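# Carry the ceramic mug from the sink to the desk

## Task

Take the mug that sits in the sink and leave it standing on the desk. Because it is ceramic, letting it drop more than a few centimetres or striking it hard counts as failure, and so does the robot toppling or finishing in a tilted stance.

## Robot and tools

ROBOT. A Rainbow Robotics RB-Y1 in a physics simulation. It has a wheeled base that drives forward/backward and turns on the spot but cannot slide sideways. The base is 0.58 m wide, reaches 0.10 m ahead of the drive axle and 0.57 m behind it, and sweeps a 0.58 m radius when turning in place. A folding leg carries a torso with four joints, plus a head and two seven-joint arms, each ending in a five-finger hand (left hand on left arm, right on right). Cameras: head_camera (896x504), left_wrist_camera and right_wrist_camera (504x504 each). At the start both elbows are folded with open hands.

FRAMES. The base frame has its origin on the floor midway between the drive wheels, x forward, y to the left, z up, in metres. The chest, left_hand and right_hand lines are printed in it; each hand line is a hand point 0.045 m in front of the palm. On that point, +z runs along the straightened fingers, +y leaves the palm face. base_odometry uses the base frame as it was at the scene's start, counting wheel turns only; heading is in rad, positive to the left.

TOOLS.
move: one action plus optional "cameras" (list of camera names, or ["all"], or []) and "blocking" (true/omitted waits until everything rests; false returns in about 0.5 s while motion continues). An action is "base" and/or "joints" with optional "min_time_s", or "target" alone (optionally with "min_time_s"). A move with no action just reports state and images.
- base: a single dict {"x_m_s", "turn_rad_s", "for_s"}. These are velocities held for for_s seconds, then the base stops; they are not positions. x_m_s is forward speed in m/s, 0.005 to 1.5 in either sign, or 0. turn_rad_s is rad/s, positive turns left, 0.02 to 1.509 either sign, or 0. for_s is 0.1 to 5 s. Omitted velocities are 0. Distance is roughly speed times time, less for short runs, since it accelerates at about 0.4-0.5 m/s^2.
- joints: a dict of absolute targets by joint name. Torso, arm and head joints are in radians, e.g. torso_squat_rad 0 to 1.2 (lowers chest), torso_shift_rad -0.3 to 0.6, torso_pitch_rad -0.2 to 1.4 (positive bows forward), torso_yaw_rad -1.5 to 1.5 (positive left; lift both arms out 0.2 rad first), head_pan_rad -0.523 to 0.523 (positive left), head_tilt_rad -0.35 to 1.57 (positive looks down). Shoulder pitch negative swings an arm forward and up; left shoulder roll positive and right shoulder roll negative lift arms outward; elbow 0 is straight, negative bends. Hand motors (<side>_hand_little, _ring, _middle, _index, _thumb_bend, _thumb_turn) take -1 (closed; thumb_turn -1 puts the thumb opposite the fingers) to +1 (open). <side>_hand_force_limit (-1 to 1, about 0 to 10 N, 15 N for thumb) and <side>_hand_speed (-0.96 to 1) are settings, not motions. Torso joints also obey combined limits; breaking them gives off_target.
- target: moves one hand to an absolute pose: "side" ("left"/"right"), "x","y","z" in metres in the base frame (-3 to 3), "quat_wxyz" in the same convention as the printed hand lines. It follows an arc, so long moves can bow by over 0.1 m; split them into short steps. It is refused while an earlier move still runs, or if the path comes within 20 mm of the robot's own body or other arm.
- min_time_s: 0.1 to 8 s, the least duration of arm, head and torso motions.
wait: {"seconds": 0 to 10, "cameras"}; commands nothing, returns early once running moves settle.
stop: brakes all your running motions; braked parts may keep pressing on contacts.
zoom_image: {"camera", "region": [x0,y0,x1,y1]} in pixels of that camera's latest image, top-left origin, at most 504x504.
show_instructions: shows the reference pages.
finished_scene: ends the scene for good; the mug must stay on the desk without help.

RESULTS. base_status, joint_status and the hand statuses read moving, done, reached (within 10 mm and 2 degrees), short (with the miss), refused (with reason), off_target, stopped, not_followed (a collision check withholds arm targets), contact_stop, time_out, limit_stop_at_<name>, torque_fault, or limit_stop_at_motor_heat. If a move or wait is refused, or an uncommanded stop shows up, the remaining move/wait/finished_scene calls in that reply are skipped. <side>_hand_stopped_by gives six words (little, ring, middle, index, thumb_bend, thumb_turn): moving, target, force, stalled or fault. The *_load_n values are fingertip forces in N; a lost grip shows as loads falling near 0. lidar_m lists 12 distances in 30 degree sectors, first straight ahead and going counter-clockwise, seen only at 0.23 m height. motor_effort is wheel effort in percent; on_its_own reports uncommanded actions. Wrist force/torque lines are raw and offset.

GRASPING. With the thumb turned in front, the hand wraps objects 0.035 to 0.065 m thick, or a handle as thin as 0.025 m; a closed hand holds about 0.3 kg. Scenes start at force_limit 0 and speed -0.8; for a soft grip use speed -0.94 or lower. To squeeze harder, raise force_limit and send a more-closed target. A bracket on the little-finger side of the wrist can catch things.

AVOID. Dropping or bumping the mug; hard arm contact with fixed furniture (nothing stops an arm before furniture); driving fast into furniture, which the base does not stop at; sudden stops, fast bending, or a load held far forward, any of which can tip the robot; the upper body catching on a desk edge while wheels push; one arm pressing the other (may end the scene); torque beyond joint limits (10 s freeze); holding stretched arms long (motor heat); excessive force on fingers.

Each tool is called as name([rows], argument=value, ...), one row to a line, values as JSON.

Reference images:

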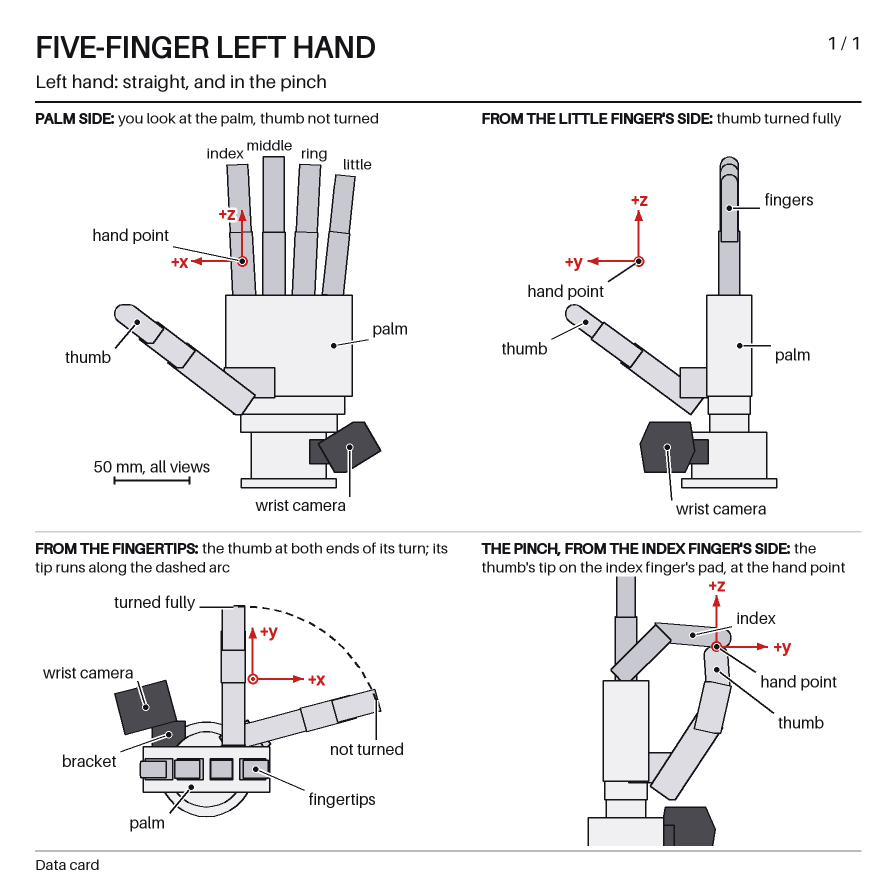

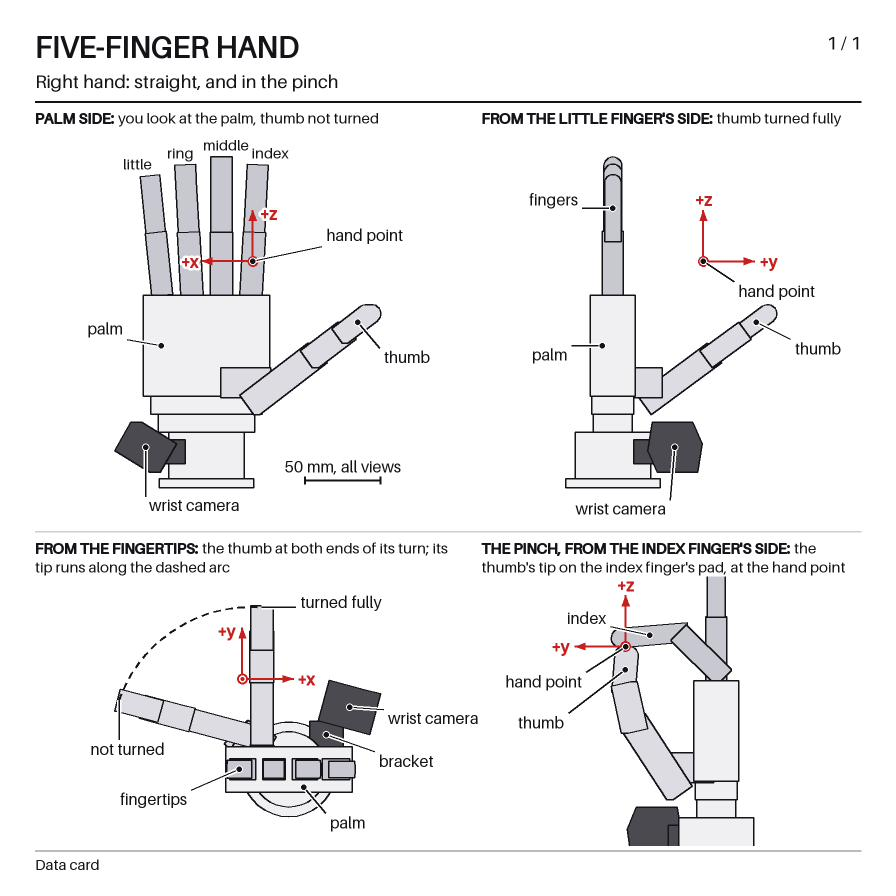

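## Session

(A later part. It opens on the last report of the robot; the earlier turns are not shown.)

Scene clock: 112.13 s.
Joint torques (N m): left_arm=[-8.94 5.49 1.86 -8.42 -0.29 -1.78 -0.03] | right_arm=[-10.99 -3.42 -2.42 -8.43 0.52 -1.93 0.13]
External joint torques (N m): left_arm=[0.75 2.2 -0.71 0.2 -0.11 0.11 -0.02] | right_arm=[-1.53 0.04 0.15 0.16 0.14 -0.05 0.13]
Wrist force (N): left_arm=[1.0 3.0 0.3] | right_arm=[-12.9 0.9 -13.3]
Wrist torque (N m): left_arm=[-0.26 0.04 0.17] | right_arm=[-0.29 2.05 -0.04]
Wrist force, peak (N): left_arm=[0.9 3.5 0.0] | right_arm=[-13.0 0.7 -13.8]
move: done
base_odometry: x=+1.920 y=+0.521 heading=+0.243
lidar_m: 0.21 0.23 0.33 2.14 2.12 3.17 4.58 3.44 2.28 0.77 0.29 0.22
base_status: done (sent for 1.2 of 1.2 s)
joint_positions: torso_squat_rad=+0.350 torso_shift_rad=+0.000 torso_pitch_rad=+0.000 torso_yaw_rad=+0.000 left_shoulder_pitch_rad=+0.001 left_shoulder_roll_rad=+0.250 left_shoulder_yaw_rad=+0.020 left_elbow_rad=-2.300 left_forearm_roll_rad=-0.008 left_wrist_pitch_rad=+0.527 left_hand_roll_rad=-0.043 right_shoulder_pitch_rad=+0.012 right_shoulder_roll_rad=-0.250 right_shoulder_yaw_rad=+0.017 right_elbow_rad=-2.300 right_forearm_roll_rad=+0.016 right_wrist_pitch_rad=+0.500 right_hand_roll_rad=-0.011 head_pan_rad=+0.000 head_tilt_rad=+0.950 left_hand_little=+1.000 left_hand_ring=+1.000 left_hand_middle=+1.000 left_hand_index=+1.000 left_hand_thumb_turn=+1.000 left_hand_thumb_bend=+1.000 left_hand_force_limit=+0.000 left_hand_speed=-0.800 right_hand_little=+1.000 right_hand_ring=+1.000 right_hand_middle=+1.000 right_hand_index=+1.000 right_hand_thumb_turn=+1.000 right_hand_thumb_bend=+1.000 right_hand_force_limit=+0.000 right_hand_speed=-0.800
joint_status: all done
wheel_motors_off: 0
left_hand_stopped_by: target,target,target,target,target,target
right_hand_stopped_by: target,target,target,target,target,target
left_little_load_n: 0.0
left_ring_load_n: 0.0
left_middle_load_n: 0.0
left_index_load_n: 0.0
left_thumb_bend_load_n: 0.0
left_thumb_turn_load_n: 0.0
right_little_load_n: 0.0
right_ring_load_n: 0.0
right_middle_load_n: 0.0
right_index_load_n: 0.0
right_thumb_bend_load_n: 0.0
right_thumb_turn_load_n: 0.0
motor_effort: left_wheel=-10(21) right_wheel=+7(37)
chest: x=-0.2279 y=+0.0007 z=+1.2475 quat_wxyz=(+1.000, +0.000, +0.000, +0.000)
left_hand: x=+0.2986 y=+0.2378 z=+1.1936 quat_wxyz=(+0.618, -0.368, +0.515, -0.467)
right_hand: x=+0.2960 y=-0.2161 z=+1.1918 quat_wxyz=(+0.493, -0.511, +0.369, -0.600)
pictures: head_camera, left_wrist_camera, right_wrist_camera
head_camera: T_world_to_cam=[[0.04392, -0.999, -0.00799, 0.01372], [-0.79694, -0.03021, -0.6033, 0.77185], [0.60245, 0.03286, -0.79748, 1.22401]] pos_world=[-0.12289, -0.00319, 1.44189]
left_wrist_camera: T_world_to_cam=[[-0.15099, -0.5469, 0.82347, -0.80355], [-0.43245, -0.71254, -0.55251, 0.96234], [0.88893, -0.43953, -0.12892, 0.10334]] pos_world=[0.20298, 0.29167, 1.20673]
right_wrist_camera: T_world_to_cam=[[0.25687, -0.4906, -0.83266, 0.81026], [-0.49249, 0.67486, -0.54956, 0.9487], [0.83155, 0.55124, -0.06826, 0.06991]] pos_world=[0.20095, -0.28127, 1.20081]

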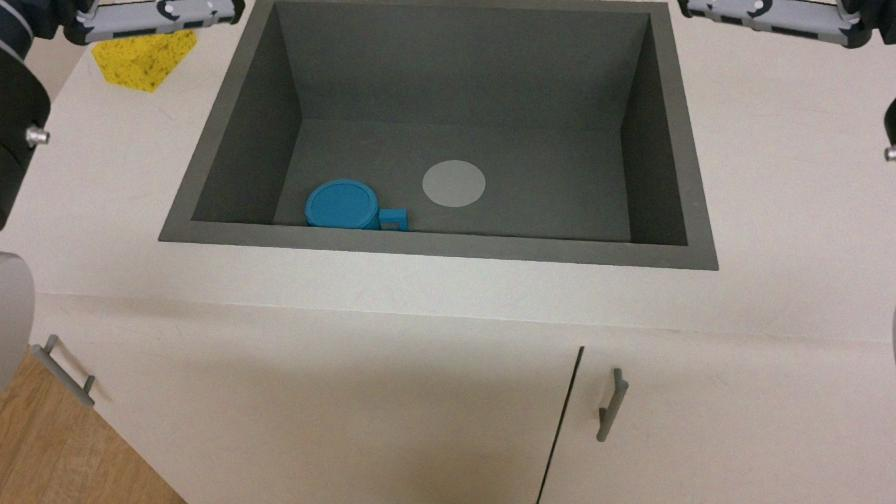

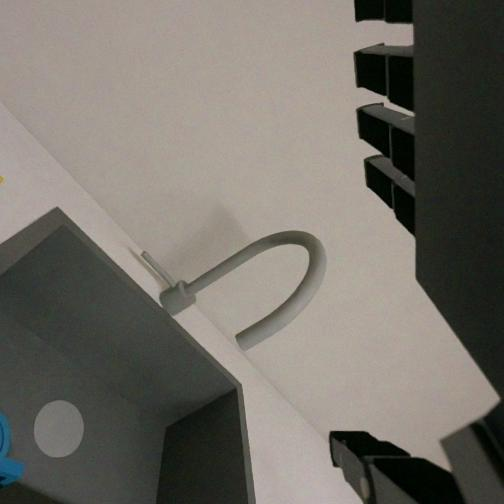

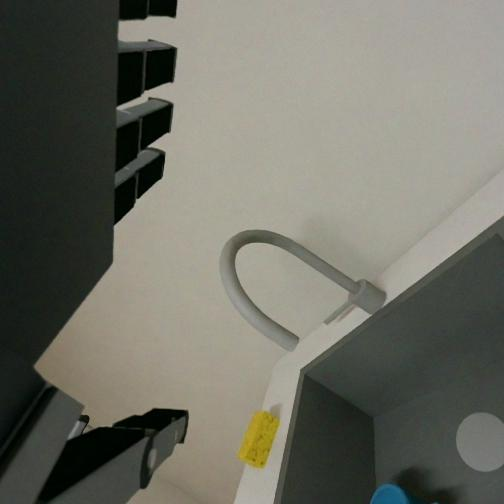

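move(joints={"torso_pitch_rad": 0.35, "head_tilt_rad": 0.95, "left_shoulder_pitch_rad": 0.3, "right_shoulder_pitch_rad": 0.3}, min_time_s=2, cameras=["all"])

Scene clock: 146.33 s.
Joint torques (N m): left_arm=[14.81 4.29 -4.32 14.23 -3.23 9.88 -4.47] | right_arm=[-1.01 -2.99 -2.36 -8.84 0.56 -1.63 0.08]
External joint torques (N m): left_arm=[16.01 1.08 -7.04 24.1 -3.05 11.7 -4.47] | right_arm=[-0.51 0.4 0.32 0.87 0.15 0.16 0.08]
External joint torques when the fault began: left_arm=[25.43 2.41 -7.95 34.68 -4.52 17.45 -6.58]
Wrist force (N): left_arm=[-20.4 -44.7 -18.5] | right_arm=[-12.4 -0.4 -11.0]
Wrist torque (N m): left_arm=[-1.72 2.61 -3.86] | right_arm=[-0.52 1.87 0.05]
Wrist force, peak (N): left_arm=[-40.0 -73.7 -38.9] | right_arm=[-13.1 0.9 -13.6]
move: torque_fault
TORQUE FAULT: left_elbow_rad reached its load limit. The robot stopped for 10 seconds, dropped its targets (a gripper whose motion had ended keeps its target) and accepts commands again. Before the stop ended, the hold on left_elbow_rad was turned back by 0.2 degrees, the way its load pushed it. The stop added 9.2 s to the call.
base_odometry: x=+1.920 y=+0.521 heading=+0.243
lidar_m: 0.21 0.22 0.34 2.13 2.10 3.17 4.58 3.44 2.57 0.77 0.31 0.21
base_status: not commanded
joint_positions: torso_squat_rad=+0.350 torso_shift_rad=-0.002 torso_pitch_rad=+0.329 torso_yaw_rad=+0.001 left_shoulder_pitch_rad=+0.276 left_shoulder_roll_rad=+0.249 left_shoulder_yaw_rad=+0.022 left_elbow_rad=-2.314 left_forearm_roll_rad=-0.007 left_wrist_pitch_rad=+0.521 left_hand_roll_rad=-0.041 right_shoulder_pitch_rad=+0.288 right_shoulder_roll_rad=-0.250 right_shoulder_yaw_rad=+0.017 right_elbow_rad=-2.300 right_forearm_roll_rad=+0.016 right_wrist_pitch_rad=+0.500 right_hand_roll_rad=-0.011 head_pan_rad=+0.000 head_tilt_rad=+0.950 left_hand_little=+1.000 left_hand_ring=+1.000 left_hand_middle=+1.000 left_hand_index=+1.000 left_hand_thumb_turn=+1.000 left_hand_thumb_bend=+0.999 left_hand_force_limit=+0.000 left_hand_speed=-0.800 right_hand_little=+1.000 right_hand_ring=+1.000 right_hand_middle=+1.000 right_hand_index=+1.000 right_hand_thumb_turn=+1.000 right_hand_thumb_bend=+1.000 right_hand_force_limit=+0.000 right_hand_speed=-0.800
joint_status: torso_pitch_rad torque_fault (moved +0.329 of +0.350); left_shoulder_pitch_rad torque_fault (moved +0.275 of +0.299); the others done
wheel_motors_off: 0
left_hand_stopped_by: target,target,target,target,target,target
right_hand_stopped_by: target,target,target,target,target,target
left_little_load_n: 0.0
left_ring_load_n: 0.0
left_middle_load_n: 0.0
left_index_load_n: 0.0
left_thumb_bend_load_n: -3.0
left_thumb_turn_load_n: 1.5
right_little_load_n: 0.0
right_ring_load_n: 0.0
right_middle_load_n: 0.0
right_index_load_n: 0.0
right_thumb_bend_load_n: 0.0
right_thumb_turn_load_n: 0.0
on_its_own: left_shoulder_pitch_rad is held at +0.280, not at your +0.300, since a torque_fault; left_elbow_rad is held at -2.308, not at your -2.300, since a torque_fault
motor_effort: left_wheel=-7(11) right_wheel=+10(17)
chest: x=-0.1291 y=+0.0004 z=+1.2308 quat_wxyz=(+0.987, +0.000, +0.164, +0.000)
left_hand: x=+0.2603 y=+0.2836 z=+0.9134 quat_wxyz=(+0.472, -0.503, +0.653, -0.314)
right_hand: x=+0.2556 y=-0.2633 z=+0.9039 quat_wxyz=(+0.333, -0.648, +0.515, -0.451)
pictures: head_camera, left_wrist_camera, right_wrist_camera
head_camera: T_world_to_cam=[[0.03921, -0.99898, -0.0224, 0.02615], [-0.94899, -0.03022, -0.31386, 0.46457], [0.31286, 0.03356, -0.9492, 1.30066]] pos_world=[0.03292, -0.00349, 1.38099]
left_wrist_camera: T_world_to_cam=[[0.36073, -0.54777, 0.75487, -0.62394], [-0.60112, -0.75538, -0.26088, 0.61331], [0.71311, -0.35966, -0.60176, 0.5763]] pos_world=[0.18278, 0.32878, 0.97778]
right_wrist_camera: T_world_to_cam=[[-0.28986, -0.50171, -0.81503, 0.67863], [-0.65551, 0.72456, -0.21289, 0.55284], [0.69735, 0.47255, -0.53889, 0.54891]] pos_world=[0.17632, -0.31948, 0.9666]

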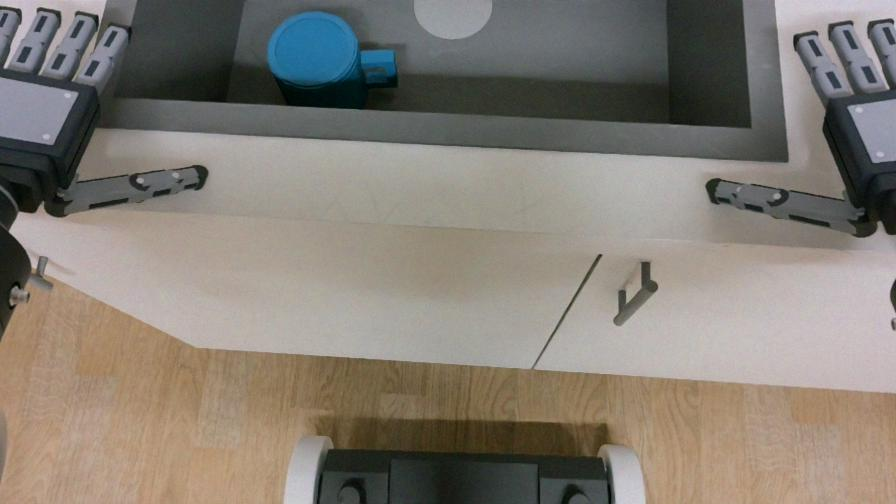

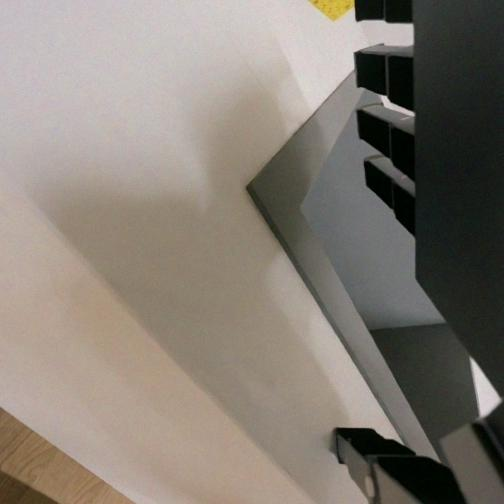

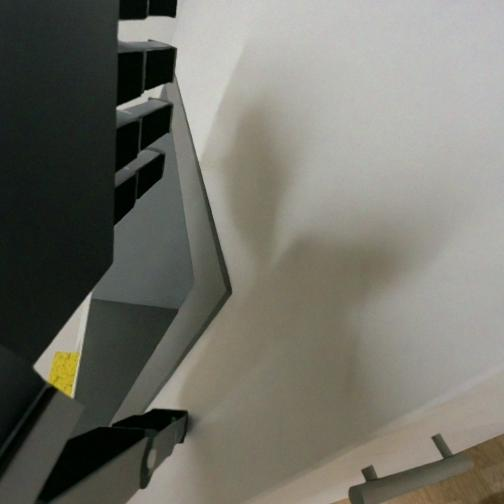

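move(joints={"torso_pitch_rad": 0.15}, min_time_s=1)

move(joints={"left_shoulder_pitch_rad": -0.1, "right_shoulder_pitch_rad": -0.1, "left_elbow_rad": -2.3, "right_elbow_rad": -2.3}, min_time_s=1.5)

move(joints={"torso_pitch_rad": 0.35, "head_tilt_rad": 0.75}, min_time_s=1.5, cameras=["all"])

Scene clock: 152.30 s.
Joint torques (N m): left_arm=[-2.29 4.18 1.08 -8.48 -0.66 -1.58 -0.3] | right_arm=[-4.42 -3.02 -2.38 -9.15 0.52 -1.96 0.22]
External joint torques (N m): left_arm=[1.62 0.87 -1.65 1.36 -0.48 0.33 -0.29] | right_arm=[-1.02 0.48 0.33 0.58 0.1 -0.07 0.22]
Wrist force (N): left_arm=[1.0 2.8 2.8] | right_arm=[-13.0 1.0 -10.8]
Wrist torque (N m): left_arm=[-0.43 0.14 -0.01] | right_arm=[-0.44 2.00 -0.04]
Wrist force, peak (N): left_arm=[-20.2 -44.9 -18.5] | right_arm=[-13.1 0.9 -11.1]
move: done
base_odometry: x=+1.920 y=+0.521 heading=+0.243
lidar_m: 0.21 0.22 0.32 2.14 2.10 3.17 4.58 3.44 2.28 0.78 0.31 0.22
base_status: not commanded
joint_positions: torso_squat_rad=+0.350 torso_shift_rad=-0.001 torso_pitch_rad=+0.150 torso_yaw_rad=+0.000 left_shoulder_pitch_rad=+0.280 left_shoulder_roll_rad=+0.249 left_shoulder_yaw_rad=+0.021 left_elbow_rad=-2.309 left_forearm_roll_rad=-0.007 left_wrist_pitch_rad=+0.524 left_hand_roll_rad=-0.042 right_shoulder_pitch_rad=+0.288 right_shoulder_roll_rad=-0.250 right_shoulder_yaw_rad=+0.017 right_elbow_rad=-2.300 right_forearm_roll_rad=+0.016 right_wrist_pitch_rad=+0.500 right_hand_roll_rad=-0.011 head_pan_rad=+0.000 head_tilt_rad=+0.950 left_hand_little=+1.000 left_hand_ring=+1.000 left_hand_middle=+1.000 left_hand_index=+1.000 left_hand_thumb_turn=+1.000 left_hand_thumb_bend=+1.000 left_hand_force_limit=+0.000 left_hand_speed=-0.800 right_hand_little=+1.000 right_hand_ring=+1.000 right_hand_middle=+1.000 right_hand_index=+1.000 right_hand_thumb_turn=+1.000 right_hand_thumb_bend=+1.000 right_hand_force_limit=+0.000 right_hand_speed=-0.800
joint_status: all done
wheel_motors_off: 0
left_hand_stopped_by: target,target,target,target,target,target
right_hand_stopped_by: target,target,target,target,target,target
left_little_load_n: 0.0
left_ring_load_n: 0.0
left_middle_load_n: 0.0
left_index_load_n: 0.0
left_thumb_bend_load_n: 0.0
left_thumb_turn_load_n: 0.0
right_little_load_n: 0.0
right_ring_load_n: 0.0
right_middle_load_n: 0.0
right_index_load_n: 0.0
right_thumb_bend_load_n: 0.0
right_thumb_turn_load_n: 0.0
on_its_own: left_shoulder_pitch_rad is held at +0.280, not at your +0.300, since a torque_fault; left_elbow_rad is held at -2.308, not at your -2.300, since a torque_fault
motor_effort: left_wheel=-7(8) right_wheel=+10(11)
chest: x=-0.1824 y=+0.0006 z=+1.2440 quat_wxyz=(+0.997, +0.000, +0.075, +0.000)
left_hand: x=+0.2554 y=+0.2847 z=+0.9958 quat_wxyz=(+0.525, -0.475, +0.611, -0.354)
right_hand: x=+0.2544 y=-0.2633 z=+0.9907 quat_wxyz=(+0.378, -0.606, +0.483, -0.508)
pictures: none

Scene clock: 154.10 s.
Joint torques (N m): left_arm=[-9.42 4.36 1.56 -7.43 -0.57 -1.67 -0.29] | right_arm=[-11.34 -3.08 -2.02 -8.48 0.6 -2.03 0.16]
External joint torques (N m): left_arm=[-0.4 1.11 -0.98 1.47 -0.39 0.25 -0.28] | right_arm=[-2.46 0.33 0.52 0.33 0.22 -0.13 0.16]
Wrist force (N): left_arm=[0.9 3.1 0.6] | right_arm=[-13.1 1.0 -13.0]
Wrist torque (N m): left_arm=[-0.27 0.07 -0.05] | right_arm=[-0.31 2.08 -0.06]
Wrist force, peak (N): left_arm=[1.1 3.4 2.3] | right_arm=[-13.1 1.0 -13.0]
move: done
base_odometry: x=+1.920 y=+0.521 heading=+0.243
lidar_m: 0.21 0.22 0.33 2.14 2.10 3.18 4.57 3.43 2.57 0.78 0.31 0.22
base_status: not commanded
joint_positions: torso_squat_rad=+0.350 torso_shift_rad=-0.001 torso_pitch_rad=+0.150 torso_yaw_rad=+0.000 left_shoulder_pitch_rad=-0.100 left_shoulder_roll_rad=+0.249 left_shoulder_yaw_rad=+0.021 left_elbow_rad=-2.300 left_forearm_roll_rad=-0.007 left_wrist_pitch_rad=+0.524 left_hand_roll_rad=-0.042 right_shoulder_pitch_rad=-0.100 right_shoulder_roll_rad=-0.250 right_shoulder_yaw_rad=+0.017 right_elbow_rad=-2.300 right_forearm_roll_rad=+0.016 right_wrist_pitch_rad=+0.500 right_hand_roll_rad=-0.011 head_pan_rad=+0.000 head_tilt_rad=+0.950 left_hand_little=+1.000 left_hand_ring=+1.000 left_hand_middle=+1.000 left_hand_index=+1.000 left_hand_thumb_turn=+1.000 left_hand_thumb_bend=+1.000 left_hand_force_limit=+0.000 left_hand_speed=-0.800 right_hand_little=+1.000 right_hand_ring=+1.000 right_hand_middle=+1.000 right_hand_index=+1.000 right_hand_thumb_turn=+1.000 right_hand_thumb_bend=+1.000 right_hand_force_limit=+0.000 right_hand_speed=-0.800
joint_status: all done
wheel_motors_off: 0
left_hand_stopped_by: target,target,target,target,target,target
right_hand_stopped_by: target,target,target,target,target,target
left_little_load_n: 0.0
left_ring_load_n: 0.0
left_middle_load_n: 0.0
left_index_load_n: 0.0
left_thumb_bend_load_n: 0.0
left_thumb_turn_load_n: 0.0
right_little_load_n: 0.0
right_ring_load_n: 0.0
right_middle_load_n: 0.0
right_index_load_n: 0.0
right_thumb_bend_load_n: 0.0
right_thumb_turn_load_n: -0.5
motor_effort: left_wheel=-8(8) right_wheel=+9(10)
chest: x=-0.1824 y=+0.0006 z=+1.2440 quat_wxyz=(+0.997, +0.000, +0.075, +0.000)
left_hand: x=+0.3480 y=+0.2197 z=+1.1614 quat_wxyz=(+0.595, -0.372, +0.536, -0.469)
right_hand: x=+0.3464 y=-0.1956 z=+1.1643 quat_wxyz=(+0.497, -0.530, +0.371, -0.578)
pictures: none

Scene clock: 155.90 s.
Joint torques (N m): left_arm=[-7.05 3.67 1.19 -8.31 -0.62 -1.65 -0.18] | right_arm=[-7.82 -2.93 -2.11 -9.2 0.53 -2.02 0.15]
External joint torques (N m): left_arm=[-0.71 0.6 -1.27 1.33 -0.45 0.3 -0.18] | right_arm=[-1.77 0.28 0.33 0.32 0.15 -0.08 0.15]
Wrist force (N): left_arm=[0.6 3.0 1.6] | right_arm=[-12.8 1.0 -11.9]
Wrist torque (N m): left_arm=[-0.34 0.16 -0.05] | right_arm=[-0.39 2.01 -0.04]
Wrist force, peak (N): left_arm=[0.8 3.4 1.7] | right_arm=[-13.1 0.9 -13.1]
move: done
base_odometry: x=+1.920 y=+0.521 heading=+0.243
lidar_m: 0.21 0.24 0.33 2.13 2.12 3.17 4.59 3.44 2.28 0.78 0.31 0.22
base_status: not commanded
joint_positions: torso_squat_rad=+0.350 torso_shift_rad=-0.001 torso_pitch_rad=+0.350 torso_yaw_rad=+0.000 left_shoulder_pitch_rad=-0.100 left_shoulder_roll_rad=+0.249 left_shoulder_yaw_rad=+0.021 left_elbow_rad=-2.300 left_forearm_roll_rad=-0.007 left_wrist_pitch_rad=+0.524 left_hand_roll_rad=-0.042 right_shoulder_pitch_rad=-0.100 right_shoulder_roll_rad=-0.250 right_shoulder_yaw_rad=+0.017 right_elbow_rad=-2.300 right_forearm_roll_rad=+0.016 right_wrist_pitch_rad=+0.500 right_hand_roll_rad=-0.011 head_pan_rad=+0.000 head_tilt_rad=+0.750 left_hand_little=+1.000 left_hand_ring=+1.000 left_hand_middle=+1.000 left_hand_index=+1.000 left_hand_thumb_turn=+1.000 left_hand_thumb_bend=+1.000 left_hand_force_limit=+0.000 left_hand_speed=-0.800 right_hand_little=+1.000 right_hand_ring=+1.000 right_hand_middle=+1.000 right_hand_index=+1.000 right_hand_thumb_turn=+1.000 right_hand_thumb_bend=+1.000 right_hand_force_limit=+0.000 right_hand_speed=-0.800
joint_status: all done
wheel_motors_off: 0
left_hand_stopped_by: target,target,target,target,target,target
right_hand_stopped_by: target,target,target,target,target,target
left_little_load_n: 0.0
left_ring_load_n: 0.0
left_middle_load_n: 0.0
left_index_load_n: 0.0
left_thumb_bend_load_n: 0.0
left_thumb_turn_load_n: 0.0
right_little_load_n: 0.0
right_ring_load_n: 0.0
right_middle_load_n: 0.0
right_index_load_n: 0.0
right_thumb_bend_load_n: 0.0
right_thumb_turn_load_n: 0.0
motor_effort: left_wheel=-8(8) right_wheel=+10(10)
chest: x=-0.1226 y=+0.0005 z=+1.2287 quat_wxyz=(+0.985, +0.000, +0.174, +0.000)
left_hand: x=+0.3809 y=+0.2197 z=+1.0424 quat_wxyz=(+0.539, -0.417, +0.593, -0.430)
right_hand: x=+0.3799 y=-0.1957 z=+1.0456 quat_wxyz=(+0.458, -0.585, +0.419, -0.523)
pictures: head_camera, left_wrist_camera, right_wrist_camera
head_camera: T_world_to_cam=[[0.04256, -0.99898, -0.01484, 0.01532], [-0.87801, -0.03031, -0.47768, 0.70639], [0.47675, 0.03336, -0.87841, 1.19928]] pos_world=[0.04781, -0.00329, 1.39111]
left_wrist_camera: T_world_to_cam=[[0.04153, -0.53875, 0.84144, -0.77041], [-0.57958, -0.69899, -0.41894, 0.81532], [0.81386, -0.47028, -0.34127, 0.25931]] pos_world=[0.29349, 0.27679, 1.07832]
right_wrist_camera: T_world_to_cam=[[0.06567, -0.47833, -0.87572, 0.79697], [-0.63537, 0.65666, -0.40632, 0.7968], [0.76941, 0.58309, -0.26079, 0.2101]] pos_world=[0.29227, -0.26452, 1.07648]

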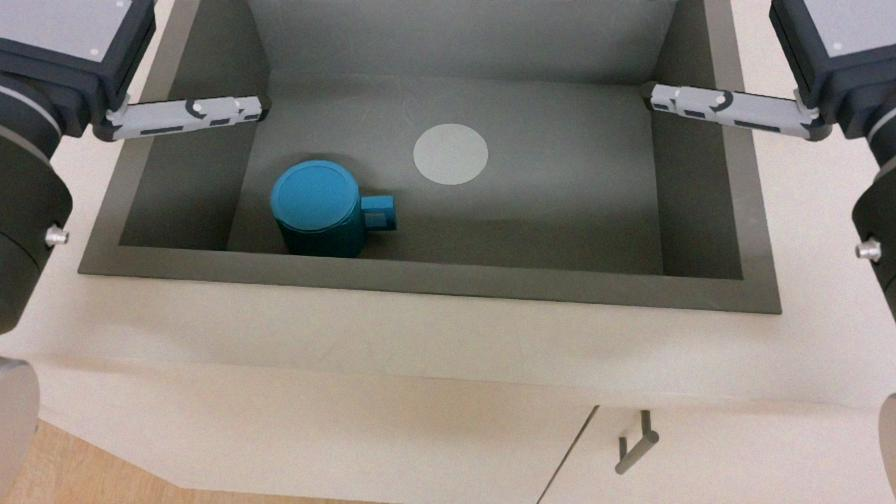

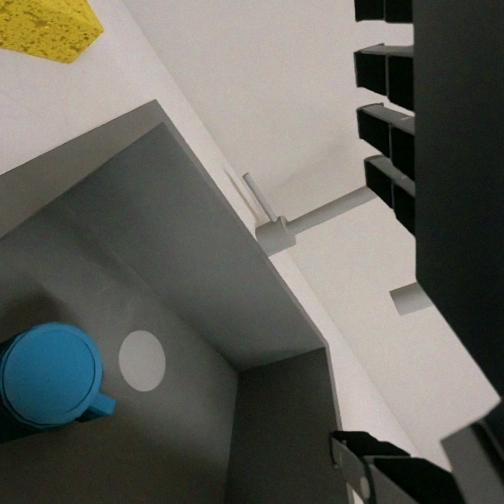

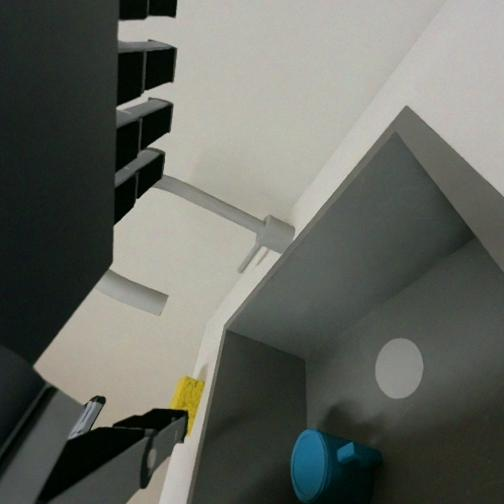

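zoom_image(camera="head_camera", region=[230, 120, 430, 280])

zoom_image(camera="right_wrist_camera", region=[270, 400, 410, 504])

zoom_image(camera="left_wrist_camera", region=[0, 300, 140, 440])

Scaled by 2.520.

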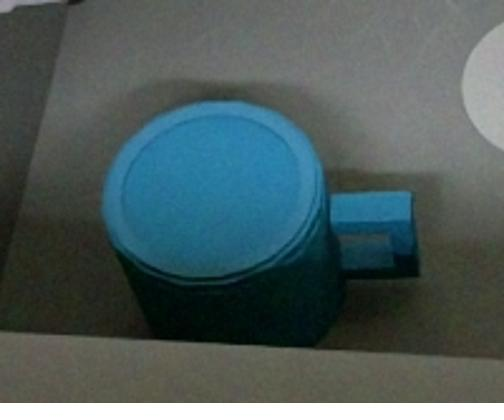

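Scaled by 3.600.

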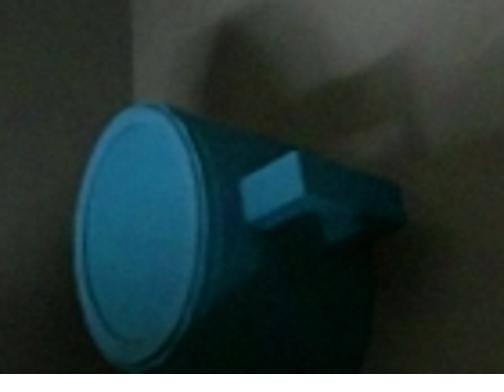

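Scaled by 3.600.

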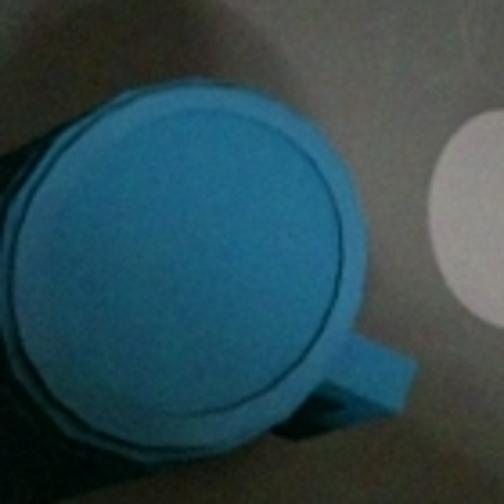

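zoom_image(camera="head_camera", region=[330, 170, 420, 250])

Scaled by 5.600.

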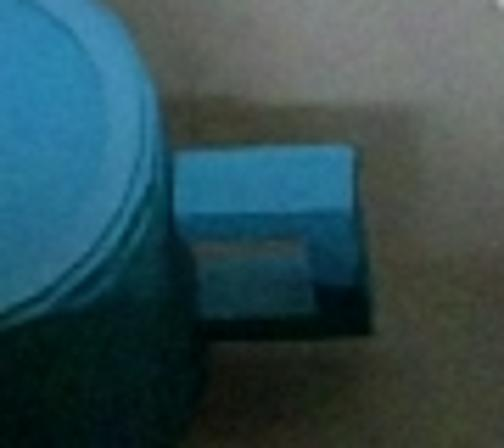

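move(joints={"left_hand_little": -1, "left_hand_ring": -1, "left_hand_middle": -1, "left_hand_index": 0.0, "left_hand_thumb_turn": -1, "left_hand_thumb_bend": 1, "left_hand_speed": 0.0}, cameras=["left_wrist_camera"])

move(target={"side": "left", "x": 0.33, "y": 0.15, "z": 1.06, "quat_wxyz": [0, 0.7071, 0.7071, 0]}, min_time_s=4, cameras=["all"])

Scene clock: 555.47 s.
Joint torques (N m): left_arm=[-6.7 4.28 1.17 -8.16 -0.57 -1.73 -0.15] | right_arm=[-7.97 -2.68 -2 -9.25 0.53 -2 0.06]
External joint torques (N m): left_arm=[-0.38 1.2 -1.29 1.46 -0.39 0.2 -0.13] | right_arm=[-1.92 0.53 0.43 0.27 0.15 -0.06 0.06]
Wrist force (N): left_arm=[0.8 3.1 1.6] | right_arm=[-13.2 1.5 -10.5]
Wrist torque (N m): left_arm=[-0.32 0.14 -0.06] | right_arm=[-0.37 2.01 -0.05]
Wrist force, peak (N): left_arm=[0.8 3.4 1.9] | right_arm=[-13.1 1.0 -12.0]
move: done
base_odometry: x=+1.920 y=+0.521 heading=+0.243
lidar_m: 0.20 0.23 0.33 2.13 2.11 3.17 4.59 3.43 2.57 0.77 0.31 0.23
base_status: not commanded
joint_positions: torso_squat_rad=+0.350 torso_shift_rad=-0.001 torso_pitch_rad=+0.350 torso_yaw_rad=+0.000 left_shoulder_pitch_rad=-0.100 left_shoulder_roll_rad=+0.249 left_shoulder_yaw_rad=+0.021 left_elbow_rad=-2.300 left_forearm_roll_rad=-0.007 left_wrist_pitch_rad=+0.524 left_hand_roll_rad=-0.042 right_shoulder_pitch_rad=-0.100 right_shoulder_roll_rad=-0.250 right_shoulder_yaw_rad=+0.017 right_elbow_rad=-2.300 right_forearm_roll_rad=+0.016 right_wrist_pitch_rad=+0.500 right_hand_roll_rad=-0.011 head_pan_rad=+0.000 head_tilt_rad=+0.750 left_hand_little=-1.000 left_hand_ring=-1.000 left_hand_middle=-1.000 left_hand_index=+0.000 left_hand_thumb_turn=-1.000 left_hand_thumb_bend=+1.000 left_hand_force_limit=+0.000 left_hand_speed=+0.000 right_hand_little=+1.000 right_hand_ring=+1.000 right_hand_middle=+1.000 right_hand_index=+1.000 right_hand_thumb_turn=+1.000 right_hand_thumb_bend=+1.000 right_hand_force_limit=+0.000 right_hand_speed=-0.800
joint_status: all done
wheel_motors_off: 0
left_hand_stopped_by: target,target,target,target,target,target
right_hand_stopped_by: target,target,target,target,target,target
left_little_load_n: 0.0
left_ring_load_n: 0.0
left_middle_load_n: 0.0
left_index_load_n: 0.0
left_thumb_bend_load_n: 0.0
left_thumb_turn_load_n: 0.5
right_little_load_n: 0.0
right_ring_load_n: 0.0
right_middle_load_n: 0.0
right_index_load_n: 0.0
right_thumb_bend_load_n: 0.0
right_thumb_turn_load_n: -0.5
motor_effort: left_wheel=-7(8) right_wheel=+9(10)
chest: x=-0.1226 y=+0.0005 z=+1.2287 quat_wxyz=(+0.985, +0.000, +0.174, +0.000)
left_hand: x=+0.3809 y=+0.2197 z=+1.0424 quat_wxyz=(+0.539, -0.417, +0.593, -0.430)
right_hand: x=+0.3799 y=-0.1957 z=+1.0456 quat_wxyz=(+0.458, -0.585, +0.419, -0.523)
left_wrist_camera: T_world_to_cam=[[0.04153, -0.53875, 0.84144, -0.77041], [-0.57958, -0.69899, -0.41894, 0.81532], [0.81386, -0.47028, -0.34127, 0.25931]] pos_world=[0.29349, 0.27679, 1.07832]

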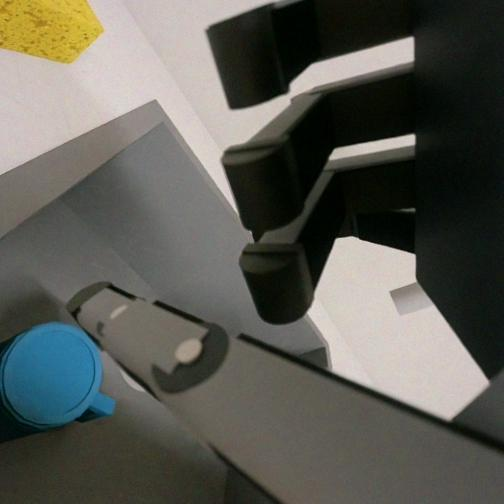

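Scene clock: 559.80 s.
Joint torques (N m): left_arm=[-18.11 8.84 8.21 0.75 -0.1 0.34 -0.1] | right_arm=[-7.76 -2.74 -2.08 -9.29 0.54 -1.98 0.1]
External joint torques (N m): left_arm=[-0.16 2.09 -1.63 0.81 -0.14 0.46 -0.1] | right_arm=[-1.72 0.47 0.36 0.23 0.15 -0.04 0.1]
Wrist force (N): left_arm=[-0.8 -2.0 6.8] | right_arm=[-13.3 1.4 -10.6]
Wrist torque (N m): left_arm=[-0.86 0.44 0.03] | right_arm=[-0.39 2.03 -0.05]
Wrist force, peak (N): left_arm=[-0.6 -2.0 7.0] | right_arm=[-13.3 1.5 -10.7]
move: done
base_odometry: x=+1.920 y=+0.521 heading=+0.243
lidar_m: 0.20 0.22 0.32 2.14 2.10 3.17 4.59 3.41 2.29 0.77 0.29 0.21
base_status: not commanded
joint_positions: torso_squat_rad=+0.350 torso_shift_rad=-0.001 torso_pitch_rad=+0.350 torso_yaw_rad=+0.000 left_shoulder_pitch_rad=-1.656 left_shoulder_roll_rad=+1.004 left_shoulder_yaw_rad=-1.013 left_elbow_rad=-1.799 left_forearm_roll_rad=+1.584 left_wrist_pitch_rad=+1.698 left_hand_roll_rad=-1.925 right_shoulder_pitch_rad=-0.100 right_shoulder_roll_rad=-0.250 right_shoulder_yaw_rad=+0.017 right_elbow_rad=-2.300 right_forearm_roll_rad=+0.016 right_wrist_pitch_rad=+0.500 right_hand_roll_rad=-0.011 head_pan_rad=+0.000 head_tilt_rad=+0.750 left_hand_little=-1.000 left_hand_ring=-1.000 left_hand_middle=-1.000 left_hand_index=+0.000 left_hand_thumb_turn=-1.000 left_hand_thumb_bend=+1.000 left_hand_force_limit=+0.000 left_hand_speed=+0.000 right_hand_little=+1.000 right_hand_ring=+1.000 right_hand_middle=+1.000 right_hand_index=+1.000 right_hand_thumb_turn=+1.000 right_hand_thumb_bend=+1.000 right_hand_force_limit=+0.000 right_hand_speed=-0.800
joint_status: all done
wheel_motors_off: 0
left_hand_stopped_by: target,target,target,target,target,target
right_hand_stopped_by: target,target,target,target,target,target
left_little_load_n: 0.0
left_ring_load_n: 0.0
left_middle_load_n: 0.0
left_index_load_n: 0.0
left_thumb_bend_load_n: 0.0
left_thumb_turn_load_n: 0.0
right_little_load_n: 0.0
right_ring_load_n: 0.0
right_middle_load_n: 0.0
right_index_load_n: 0.0
right_thumb_bend_load_n: 0.0
right_thumb_turn_load_n: 0.0
motor_effort: left_wheel=-8(8) right_wheel=+10(11)
chest: x=-0.1226 y=+0.0006 z=+1.2287 quat_wxyz=(+0.985, +0.000, +0.174, +0.000)
left_hand: x=+0.3297 y=+0.1498 z=+1.0599 quat_wxyz=(+0.000, +0.707, +0.707, +0.000)
left_hand_status: reached (checked arc that bows 162 mm and turns the hand up to 166 deg, planned for 4.0 s): 0 mm and 0.1 deg off.
right_hand: x=+0.3799 y=-0.1957 z=+1.0456 quat_wxyz=(+0.458, -0.585, +0.419, -0.523)
pictures: head_camera, left_wrist_camera, right_wrist_camera
head_camera: T_world_to_cam=[[0.0426, -0.99898, -0.0147, 0.01513], [-0.87801, -0.03041, -0.47768, 0.70639], [0.47675, 0.03326, -0.87841, 1.19928]] pos_world=[0.04781, -0.00329, 1.39111]
left_wrist_camera: T_world_to_cam=[[-0.96018, 0.27755, -0.03185, 0.31292], [0.22237, 0.82828, 0.5143, -0.73818], [0.16913, 0.48674, -0.85702, 0.89004]] pos_world=[0.31408, 0.09135, 1.15239]
right_wrist_camera: T_world_to_cam=[[0.06567, -0.47833, -0.87572, 0.79697], [-0.63537, 0.65666, -0.40632, 0.7968], [0.76941, 0.58309, -0.26079, 0.2101]] pos_world=[0.29227, -0.26452, 1.07648]

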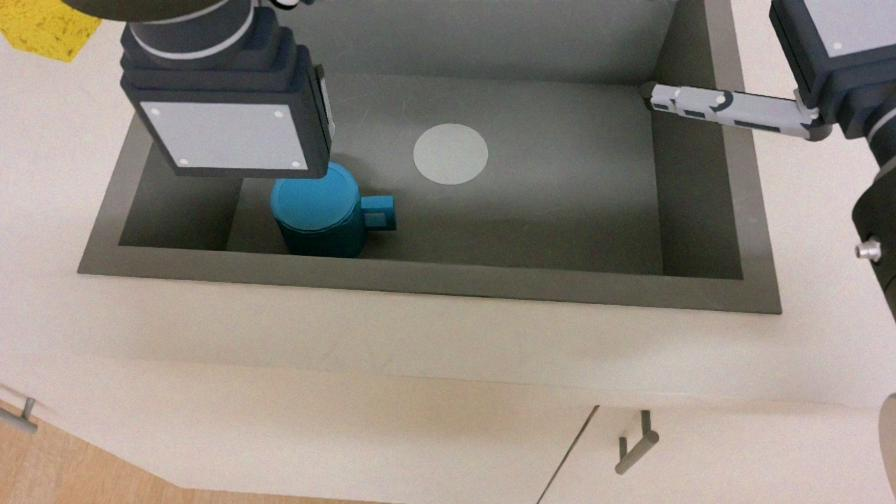

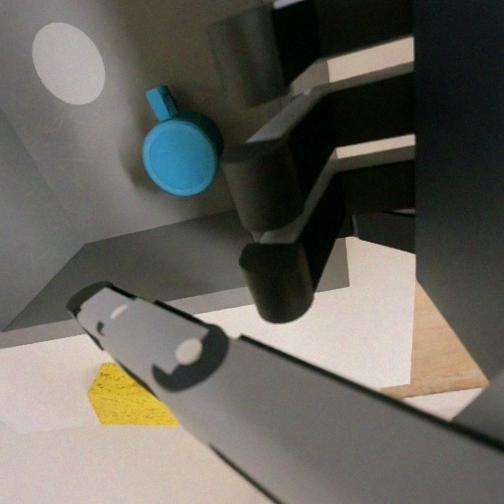

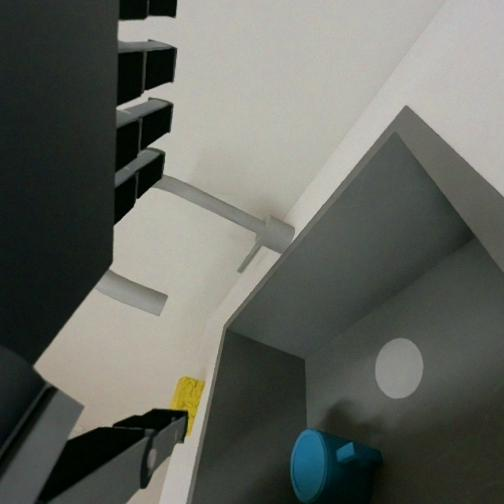

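move(target={"side": "left", "x": 0.405, "y": 0.10, "z": 0.93, "quat_wxyz": [0, 0.7071, 0.7071, 0]}, min_time_s=2, cameras=["all"])

Scene clock: 578.43 s.
Joint torques (N m): left_arm=[-18.83 5.74 7.21 -0.63 -0.25 -0.08 -0.02] | right_arm=[-8.08 -2.55 -2.05 -9.18 0.48 -1.99 0.09]
External joint torques (N m): left_arm=[2.58 -0.87 -1.4 1.08 -0.29 0.04 -0.02] | right_arm=[-2.03 0.66 0.39 0.34 0.1 -0.05 0.09]
Wrist force (N): left_arm=[-0.9 -1.8 6.5] | right_arm=[-13.2 1.4 -10.5]
Wrist torque (N m): left_arm=[-0.86 0.46 -0.01] | right_arm=[-0.40 2.03 -0.05]
Wrist force, peak (N): left_arm=[-0.6 -1.9 7.1] | right_arm=[-13.4 1.5 -10.5]
move: done
base_odometry: x=+1.920 y=+0.521 heading=+0.243
lidar_m: 0.21 0.23 0.34 2.14 2.09 3.15 4.58 3.43 2.28 0.78 0.29 0.22
base_status: not commanded
joint_positions: torso_squat_rad=+0.350 torso_shift_rad=-0.001 torso_pitch_rad=+0.350 torso_yaw_rad=+0.000 left_shoulder_pitch_rad=-1.582 left_shoulder_roll_rad=+0.617 left_shoulder_yaw_rad=-1.159 left_elbow_rad=-1.192 left_forearm_roll_rad=+1.352 left_wrist_pitch_rad=+1.474 left_hand_roll_rad=-2.192 right_shoulder_pitch_rad=-0.100 right_shoulder_roll_rad=-0.250 right_shoulder_yaw_rad=+0.017 right_elbow_rad=-2.300 right_forearm_roll_rad=+0.016 right_wrist_pitch_rad=+0.500 right_hand_roll_rad=-0.011 head_pan_rad=+0.000 head_tilt_rad=+0.750 left_hand_little=-1.000 left_hand_ring=-1.000 left_hand_middle=-1.000 left_hand_index=+0.000 left_hand_thumb_turn=-1.000 left_hand_thumb_bend=+1.000 left_hand_force_limit=+0.000 left_hand_speed=+0.000 right_hand_little=+1.000 right_hand_ring=+1.000 right_hand_middle=+1.000 right_hand_index=+1.000 right_hand_thumb_turn=+1.000 right_hand_thumb_bend=+1.000 right_hand_force_limit=+0.000 right_hand_speed=-0.800
joint_status: all done
wheel_motors_off: 0
left_hand_stopped_by: target,target,target,target,target,target
right_hand_stopped_by: target,target,target,target,target,target
left_little_load_n: 0.0
left_ring_load_n: 0.0
left_middle_load_n: 0.0
left_index_load_n: 0.0
left_thumb_bend_load_n: 0.0
left_thumb_turn_load_n: 0.0
right_little_load_n: 0.0
right_ring_load_n: 0.0
right_middle_load_n: 0.0
right_index_load_n: 0.0
right_thumb_bend_load_n: 0.0
right_thumb_turn_load_n: 0.0
motor_effort: left_wheel=-8(9) right_wheel=+9(11)
chest: x=-0.1226 y=+0.0006 z=+1.2287 quat_wxyz=(+0.985, +0.000, +0.174, +0.000)
left_hand: x=+0.4050 y=+0.1001 z=+0.9302 quat_wxyz=(+0.000, +0.707, +0.707, +0.000)
left_hand_status: reached (checked arc that bows 15 mm and turns the hand up to 4 deg, planned for 2.0 s): 0 mm and 0.0 deg off.
right_hand: x=+0.3799 y=-0.1957 z=+1.0456 quat_wxyz=(+0.458, -0.585, +0.419, -0.523)
pictures: head_camera, left_wrist_camera, right_wrist_camera
head_camera: T_world_to_cam=[[0.0426, -0.99898, -0.0147, 0.01513], [-0.87801, -0.03041, -0.47768, 0.70639], [0.47675, 0.03326, -0.87841, 1.19928]] pos_world=[0.04781, -0.00329, 1.39111]
left_wrist_camera: T_world_to_cam=[[-0.96035, 0.27695, -0.03186, 0.39511], [0.22176, 0.82817, 0.51473, -0.64714], [0.16895, 0.48726, -0.85676, 0.79007]] pos_world=[0.38948, 0.04155, 1.02259]
right_wrist_camera: T_world_to_cam=[[0.0657, -0.47836, -0.8757, 0.79694], [-0.63537, 0.65664, -0.40636, 0.79683], [0.76941, 0.58309, -0.26079, 0.2101]] pos_world=[0.29227, -0.26452, 1.07648]

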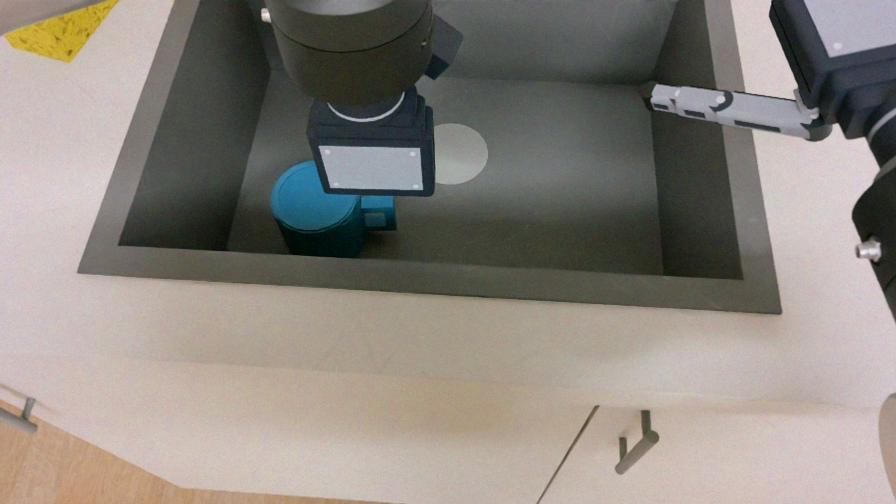

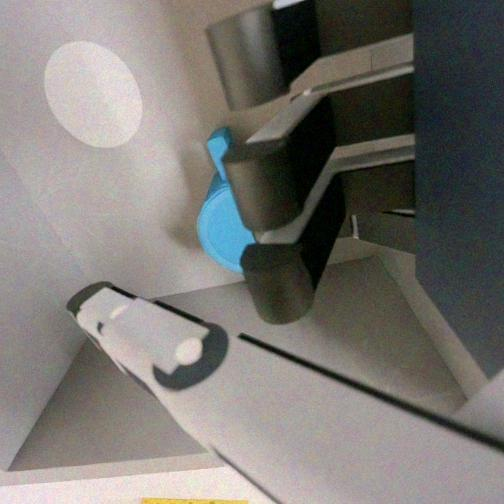

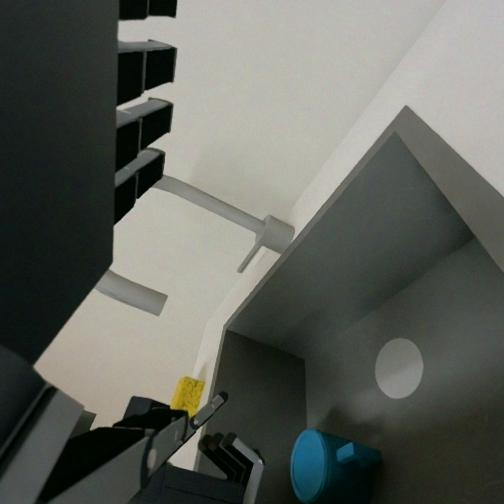

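zoom_image(camera="left_wrist_camera", region=[180, 100, 330, 330])

zoom_image(camera="right_wrist_camera", region=[190, 370, 410, 504])

Scaled by 2.191.

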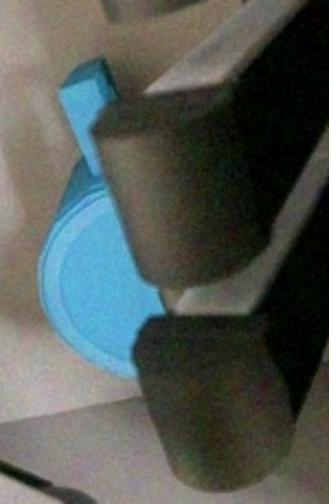

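Scaled by 2.291.

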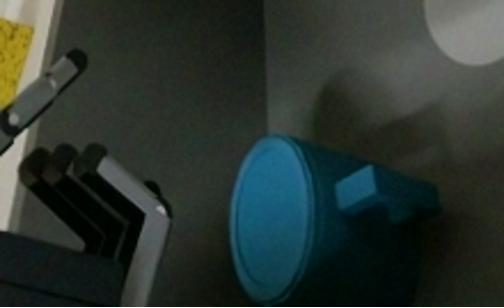

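move(joints={"left_hand_little": 0.6, "left_hand_ring": 0.6, "left_hand_middle": 0.6}, cameras=["left_wrist_camera"])

zoom_image(camera="left_wrist_camera", region=[160, 90, 380, 330])

Scene clock: 616.27 s.
Joint torques (N m): left_arm=[-18.48 5.76 7.32 -0.63 -0.2 -0.13 -0.17] | right_arm=[-7.79 -2.81 -2.26 -9.28 0.56 -2.06 0.15]
External joint torques (N m): left_arm=[2.93 -0.84 -1.29 1.07 -0.25 -0.01 -0.17] | right_arm=[-1.74 0.4 0.18 0.24 0.17 -0.12 0.15]
Wrist force (N): left_arm=[-0.7 -2.1 6.5] | right_arm=[-13.2 1.5 -10.3]
Wrist torque (N m): left_arm=[-0.93 0.42 0.01] | right_arm=[-0.39 2.02 -0.06]
Wrist force, peak (N): left_arm=[-0.7 -1.8 6.8] | right_arm=[-13.4 1.6 -10.6]
move: done
base_odometry: x=+1.920 y=+0.521 heading=+0.243
lidar_m: 0.20 0.22 0.32 2.13 2.10 3.17 4.57 3.44 2.28 0.79 0.30 0.22
base_status: not commanded
joint_positions: torso_squat_rad=+0.350 torso_shift_rad=-0.001 torso_pitch_rad=+0.350 torso_yaw_rad=+0.000 left_shoulder_pitch_rad=-1.582 left_shoulder_roll_rad=+0.617 left_shoulder_yaw_rad=-1.159 left_elbow_rad=-1.192 left_forearm_roll_rad=+1.352 left_wrist_pitch_rad=+1.474 left_hand_roll_rad=-2.192 right_shoulder_pitch_rad=-0.100 right_shoulder_roll_rad=-0.250 right_shoulder_yaw_rad=+0.017 right_elbow_rad=-2.300 right_forearm_roll_rad=+0.016 right_wrist_pitch_rad=+0.500 right_hand_roll_rad=-0.011 head_pan_rad=+0.000 head_tilt_rad=+0.750 left_hand_little=+0.600 left_hand_ring=+0.600 left_hand_middle=+0.600 left_hand_index=+0.000 left_hand_thumb_turn=-1.000 left_hand_thumb_bend=+1.000 left_hand_force_limit=+0.000 left_hand_speed=+0.000 right_hand_little=+1.000 right_hand_ring=+1.000 right_hand_middle=+1.000 right_hand_index=+1.000 right_hand_thumb_turn=+1.000 right_hand_thumb_bend=+1.000 right_hand_force_limit=+0.000 right_hand_speed=-0.800
joint_status: all done
wheel_motors_off: 0
left_hand_stopped_by: target,target,target,target,target,target
right_hand_stopped_by: target,target,target,target,target,target
left_little_load_n: 0.0
left_ring_load_n: 0.0
left_middle_load_n: 0.0
left_index_load_n: 0.0
left_thumb_bend_load_n: 0.0
left_thumb_turn_load_n: 0.0
right_little_load_n: 0.0
right_ring_load_n: 0.0
right_middle_load_n: 0.0
right_index_load_n: 0.0
right_thumb_bend_load_n: 0.0
right_thumb_turn_load_n: 0.0
motor_effort: left_wheel=-8(8) right_wheel=+10(10)
chest: x=-0.1226 y=+0.0006 z=+1.2287 quat_wxyz=(+0.985, +0.000, +0.174, +0.000)
left_hand: x=+0.4050 y=+0.1001 z=+0.9302 quat_wxyz=(+0.000, +0.707, +0.707, +0.000)
right_hand: x=+0.3799 y=-0.1957 z=+1.0456 quat_wxyz=(+0.458, -0.585, +0.419, -0.523)
left_wrist_camera: T_world_to_cam=[[-0.96035, 0.27695, -0.03186, 0.39511], [0.22176, 0.82817, 0.51473, -0.64714], [0.16895, 0.48726, -0.85676, 0.79007]] pos_world=[0.38948, 0.04155, 1.02259]

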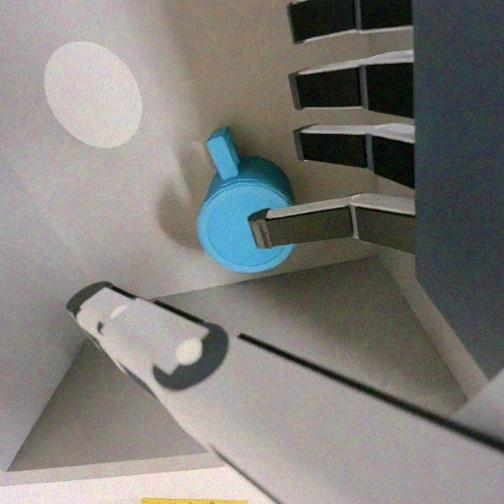

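Scaled by 2.100.

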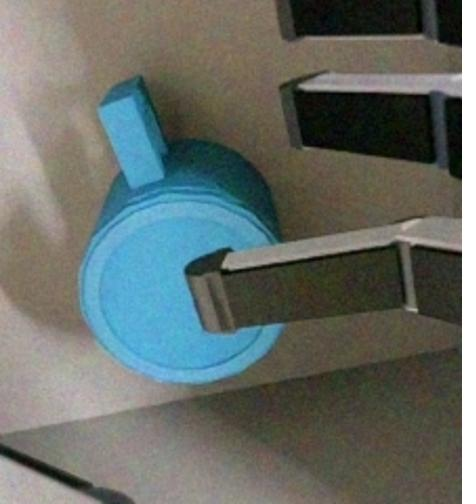

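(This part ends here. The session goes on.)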